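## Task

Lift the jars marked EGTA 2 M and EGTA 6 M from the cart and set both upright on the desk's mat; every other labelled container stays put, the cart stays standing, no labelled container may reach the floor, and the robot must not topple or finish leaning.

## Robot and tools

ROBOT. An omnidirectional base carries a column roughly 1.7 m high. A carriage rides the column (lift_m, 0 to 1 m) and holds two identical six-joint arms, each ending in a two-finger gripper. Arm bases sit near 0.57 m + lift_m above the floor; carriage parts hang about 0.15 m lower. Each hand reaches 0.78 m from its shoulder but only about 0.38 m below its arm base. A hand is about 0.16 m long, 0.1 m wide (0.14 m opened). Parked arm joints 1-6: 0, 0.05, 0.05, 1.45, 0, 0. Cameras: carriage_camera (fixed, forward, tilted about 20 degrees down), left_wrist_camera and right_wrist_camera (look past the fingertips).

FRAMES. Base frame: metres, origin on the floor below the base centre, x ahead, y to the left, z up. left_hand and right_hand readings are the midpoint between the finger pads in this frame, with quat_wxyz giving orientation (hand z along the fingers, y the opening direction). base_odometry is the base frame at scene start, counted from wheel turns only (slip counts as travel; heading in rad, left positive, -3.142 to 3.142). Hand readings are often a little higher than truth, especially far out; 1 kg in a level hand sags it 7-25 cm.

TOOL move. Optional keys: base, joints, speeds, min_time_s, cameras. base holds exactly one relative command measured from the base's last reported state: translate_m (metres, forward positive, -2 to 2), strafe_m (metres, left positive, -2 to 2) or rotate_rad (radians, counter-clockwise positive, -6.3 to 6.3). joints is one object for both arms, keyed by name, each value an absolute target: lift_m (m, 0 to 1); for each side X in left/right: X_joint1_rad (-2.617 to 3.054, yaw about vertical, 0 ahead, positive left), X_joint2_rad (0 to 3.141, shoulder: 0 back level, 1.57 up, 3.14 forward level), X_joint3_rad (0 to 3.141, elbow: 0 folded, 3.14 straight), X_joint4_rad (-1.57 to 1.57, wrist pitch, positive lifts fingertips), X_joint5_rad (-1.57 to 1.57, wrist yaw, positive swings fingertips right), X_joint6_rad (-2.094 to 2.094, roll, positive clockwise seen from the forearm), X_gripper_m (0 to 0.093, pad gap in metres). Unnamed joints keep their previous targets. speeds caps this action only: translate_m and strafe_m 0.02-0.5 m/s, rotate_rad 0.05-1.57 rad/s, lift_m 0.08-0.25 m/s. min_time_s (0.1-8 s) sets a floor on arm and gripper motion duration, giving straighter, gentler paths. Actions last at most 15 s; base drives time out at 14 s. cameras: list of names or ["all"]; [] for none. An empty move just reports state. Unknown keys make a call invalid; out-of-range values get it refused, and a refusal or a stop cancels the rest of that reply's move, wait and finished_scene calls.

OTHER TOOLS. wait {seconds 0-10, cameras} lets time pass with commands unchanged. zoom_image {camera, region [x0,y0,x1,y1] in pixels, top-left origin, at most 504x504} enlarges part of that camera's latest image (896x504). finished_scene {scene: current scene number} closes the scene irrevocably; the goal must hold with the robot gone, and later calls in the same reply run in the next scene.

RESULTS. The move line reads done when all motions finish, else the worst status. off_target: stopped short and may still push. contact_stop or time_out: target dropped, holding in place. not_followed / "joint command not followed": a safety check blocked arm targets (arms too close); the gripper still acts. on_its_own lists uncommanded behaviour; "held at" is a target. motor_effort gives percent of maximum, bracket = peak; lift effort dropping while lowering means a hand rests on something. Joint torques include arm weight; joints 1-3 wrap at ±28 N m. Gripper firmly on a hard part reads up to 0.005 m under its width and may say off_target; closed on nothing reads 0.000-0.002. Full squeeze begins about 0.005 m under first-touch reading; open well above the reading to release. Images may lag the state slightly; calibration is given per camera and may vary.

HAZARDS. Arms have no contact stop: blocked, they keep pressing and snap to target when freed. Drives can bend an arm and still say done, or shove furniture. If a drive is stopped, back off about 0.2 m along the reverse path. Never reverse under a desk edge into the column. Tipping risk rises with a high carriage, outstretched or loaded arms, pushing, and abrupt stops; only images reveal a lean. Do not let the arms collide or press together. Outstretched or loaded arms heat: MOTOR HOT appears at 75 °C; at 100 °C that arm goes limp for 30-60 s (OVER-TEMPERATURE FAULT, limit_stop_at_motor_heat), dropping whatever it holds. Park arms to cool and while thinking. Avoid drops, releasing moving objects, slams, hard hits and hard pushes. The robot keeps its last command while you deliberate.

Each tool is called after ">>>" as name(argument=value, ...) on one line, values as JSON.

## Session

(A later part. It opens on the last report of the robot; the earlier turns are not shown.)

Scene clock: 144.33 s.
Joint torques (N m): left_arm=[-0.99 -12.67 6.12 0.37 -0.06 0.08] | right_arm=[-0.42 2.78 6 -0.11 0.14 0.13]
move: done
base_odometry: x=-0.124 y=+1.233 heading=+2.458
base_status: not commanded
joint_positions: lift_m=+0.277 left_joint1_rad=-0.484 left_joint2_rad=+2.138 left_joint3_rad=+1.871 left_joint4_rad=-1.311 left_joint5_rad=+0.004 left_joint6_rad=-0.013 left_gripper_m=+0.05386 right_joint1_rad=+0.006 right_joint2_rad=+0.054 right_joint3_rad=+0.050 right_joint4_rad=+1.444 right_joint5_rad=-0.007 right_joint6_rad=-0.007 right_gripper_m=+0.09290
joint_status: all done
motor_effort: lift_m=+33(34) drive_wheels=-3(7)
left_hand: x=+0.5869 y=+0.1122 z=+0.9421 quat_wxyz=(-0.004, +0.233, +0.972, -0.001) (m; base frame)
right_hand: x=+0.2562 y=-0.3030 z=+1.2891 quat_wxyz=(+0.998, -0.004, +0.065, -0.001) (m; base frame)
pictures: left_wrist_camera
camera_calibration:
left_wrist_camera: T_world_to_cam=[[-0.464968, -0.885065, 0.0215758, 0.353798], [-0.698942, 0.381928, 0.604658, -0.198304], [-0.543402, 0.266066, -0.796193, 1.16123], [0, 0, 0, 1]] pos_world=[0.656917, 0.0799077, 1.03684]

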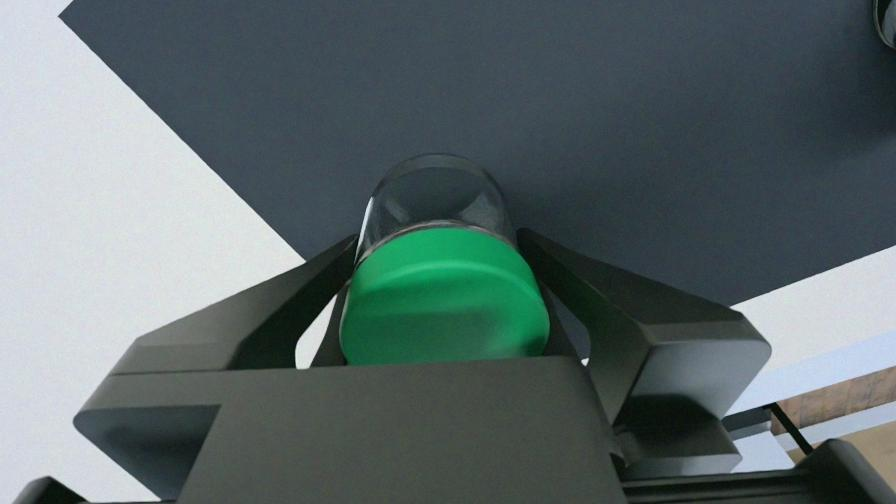

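Contact. Release.

>>> move(joints={"lift_m":0.281}, speeds={"lift_m":0.08}, cameras=[])

>>> move(joints={"left_gripper_m":0.093}, min_time_s=2, cameras=[])

>>> move(joints={"lift_m":0.42}, speeds={"lift_m":0.1}, cameras=["left_wrist_camera"])

>>> move(joints={"left_joint1_rad":0,"left_joint2_rad":0.05,"left_joint3_rad":0.05,"left_joint4_rad":1.45}, min_time_s=3, cameras=["carriage_camera"])

>>> zoom_image(camera="carriage_camera", region=[330, 320, 550, 460])

Scene clock: 145.53 s.
Joint torques (N m): left_arm=[-0.9 -12.77 6.37 0.25 -0.02 0.09] | right_arm=[-0.4 2.78 6.06 -0.11 0.15 0.13]
move: done
base_odometry: x=-0.124 y=+1.233 heading=+2.458
base_status: not commanded
joint_positions: lift_m=+0.281 left_joint1_rad=-0.484 left_joint2_rad=+2.139 left_joint3_rad=+1.871 left_joint4_rad=-1.309 left_joint5_rad=+0.004 left_joint6_rad=-0.013 left_gripper_m=+0.05386 right_joint1_rad=+0.006 right_joint2_rad=+0.054 right_joint3_rad=+0.049 right_joint4_rad=+1.445 right_joint5_rad=-0.007 right_joint6_rad=-0.007 right_gripper_m=+0.09290
joint_status: all done
motor_effort: lift_m=+43(49) drive_wheels=-3(7)
left_hand: x=+0.5875 y=+0.1119 z=+0.9447 quat_wxyz=(-0.004, +0.233, +0.972, -0.001) (m; base frame)
right_hand: x=+0.2562 y=-0.3030 z=+1.2922 quat_wxyz=(+0.998, -0.004, +0.065, -0.001) (m; base frame)
pictures: none
No camera images: "cameras" was empty.

Scene clock: 147.83 s.
Joint torques (N m): left_arm=[-0.96 -12.75 6.12 0.34 -0.02 0.09] | right_arm=[-0.43 2.78 6.01 -0.11 0.15 0.14]
move: done
base_odometry: x=-0.124 y=+1.233 heading=+2.458
base_status: not commanded
joint_positions: lift_m=+0.281 left_joint1_rad=-0.484 left_joint2_rad=+2.139 left_joint3_rad=+1.871 left_joint4_rad=-1.309 left_joint5_rad=+0.004 left_joint6_rad=-0.013 left_gripper_m=+0.09296 right_joint1_rad=+0.006 right_joint2_rad=+0.054 right_joint3_rad=+0.049 right_joint4_rad=+1.445 right_joint5_rad=-0.007 right_joint6_rad=-0.007 right_gripper_m=+0.09290
joint_status: all done
motor_effort: lift_m=+43(44) drive_wheels=-2(7)
left_hand: x=+0.5875 y=+0.1119 z=+0.9447 quat_wxyz=(-0.004, +0.233, +0.972, -0.001) (m; base frame)
right_hand: x=+0.2562 y=-0.3030 z=+1.2922 quat_wxyz=(+0.998, -0.004, +0.065, -0.001) (m; base frame)
pictures: none
No camera images: "cameras" was empty.

Scene clock: 149.60 s.
Joint torques (N m): left_arm=[-0.92 -12.86 6.12 0.29 -0.02 0.09] | right_arm=[-0.4 2.97 6 -0.11 0.14 0.13]
move: done
base_odometry: x=-0.124 y=+1.233 heading=+2.458
base_status: not commanded
joint_positions: lift_m=+0.420 left_joint1_rad=-0.484 left_joint2_rad=+2.141 left_joint3_rad=+1.871 left_joint4_rad=-1.308 left_joint5_rad=+0.004 left_joint6_rad=-0.013 left_gripper_m=+0.09296 right_joint1_rad=+0.006 right_joint2_rad=+0.054 right_joint3_rad=+0.049 right_joint4_rad=+1.445 right_joint5_rad=-0.007 right_joint6_rad=-0.007 right_gripper_m=+0.09290
joint_status: all done
motor_effort: lift_m=+42(51) drive_wheels=+7(8)
left_hand: x=+0.5876 y=+0.1118 z=+1.0830 quat_wxyz=(-0.004, +0.233, +0.972, -0.001) (m; base frame)
right_hand: x=+0.2562 y=-0.3030 z=+1.4313 quat_wxyz=(+0.998, -0.004, +0.065, -0.001) (m; base frame)
pictures: left_wrist_camera
camera_calibration:
left_wrist_camera: T_world_to_cam=[[-0.464968, -0.885065, 0.0215758, 0.350757], [-0.698942, 0.381928, 0.604658, -0.282939], [-0.543402, 0.266066, -0.796193, 1.2739], [0, 0, 0, 1]] pos_world=[0.657571, 0.0795639, 1.17778]

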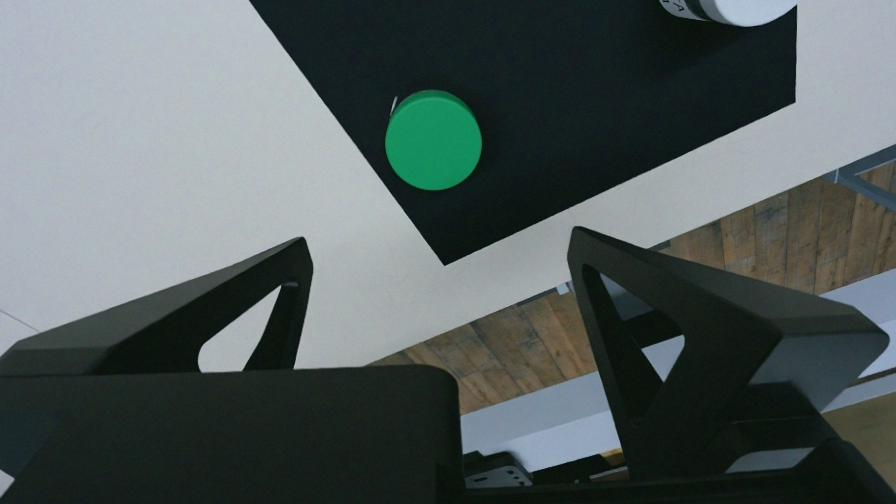

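Scene clock: 152.97 s.
Joint torques (N m): left_arm=[0.17 3.4 3.86 -0.19 -0.03 0.08] | right_arm=[-0.4 2.77 6 -0.11 0.15 0.13]
move: done
base_odometry: x=-0.124 y=+1.233 heading=+2.458
base_status: not commanded
joint_positions: lift_m=+0.420 left_joint1_rad=-0.007 left_joint2_rad=+0.057 left_joint3_rad=+0.061 left_joint4_rad=+1.438 left_joint5_rad=+0.004 left_joint6_rad=-0.013 left_gripper_m=+0.09297 right_joint1_rad=+0.006 right_joint2_rad=+0.054 right_joint3_rad=+0.049 right_joint4_rad=+1.445 right_joint5_rad=-0.007 right_joint6_rad=-0.007 right_gripper_m=+0.09290
joint_status: all done
motor_effort: lift_m=+42(43) drive_wheels=-3(7)
left_hand: x=+0.2552 y=+0.3035 z=+1.4343 quat_wxyz=(+0.998, +0.002, +0.064, -0.010) (m; base frame)
right_hand: x=+0.2562 y=-0.3030 z=+1.4313 quat_wxyz=(+0.998, -0.004, +0.065, -0.001) (m; base frame)
pictures: carriage_camera
camera_calibration:
carriage_camera: T_world_to_cam=[[-0.0301167, -0.999264, -0.0237735, 0.0374494], [-0.352417, 0.0328724, -0.935266, 1.37148], [0.935359, -0.0197889, -0.353147, 0.375654], [0, 0, 0, 1]] pos_world=[0.133088, -0.000228057, 1.41625]

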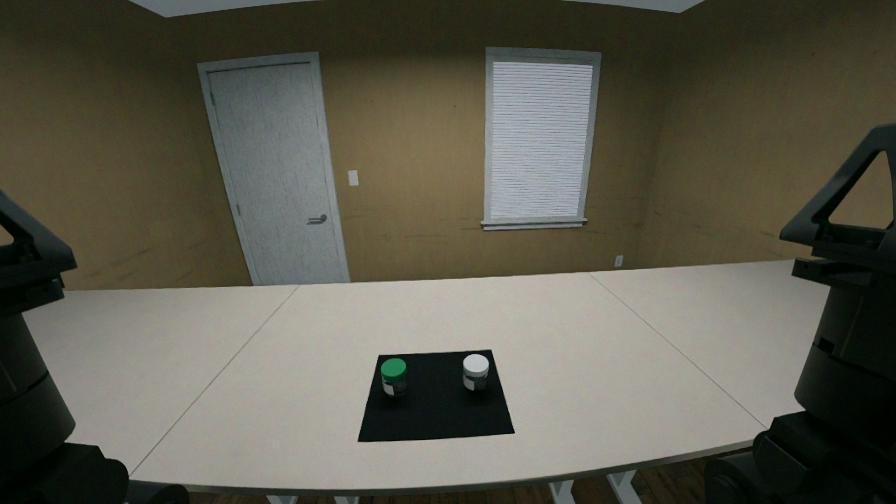

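Scaled by 2.291.

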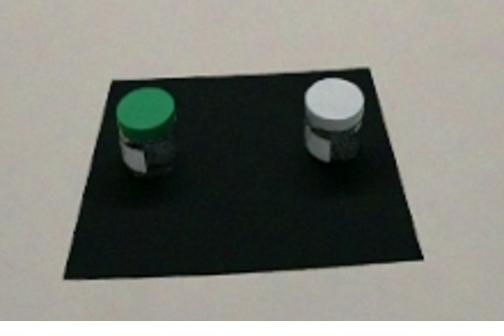

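Both well on the mat.

>>> finished_scene(scene=2, done=true)

The scene is finished: the task was done.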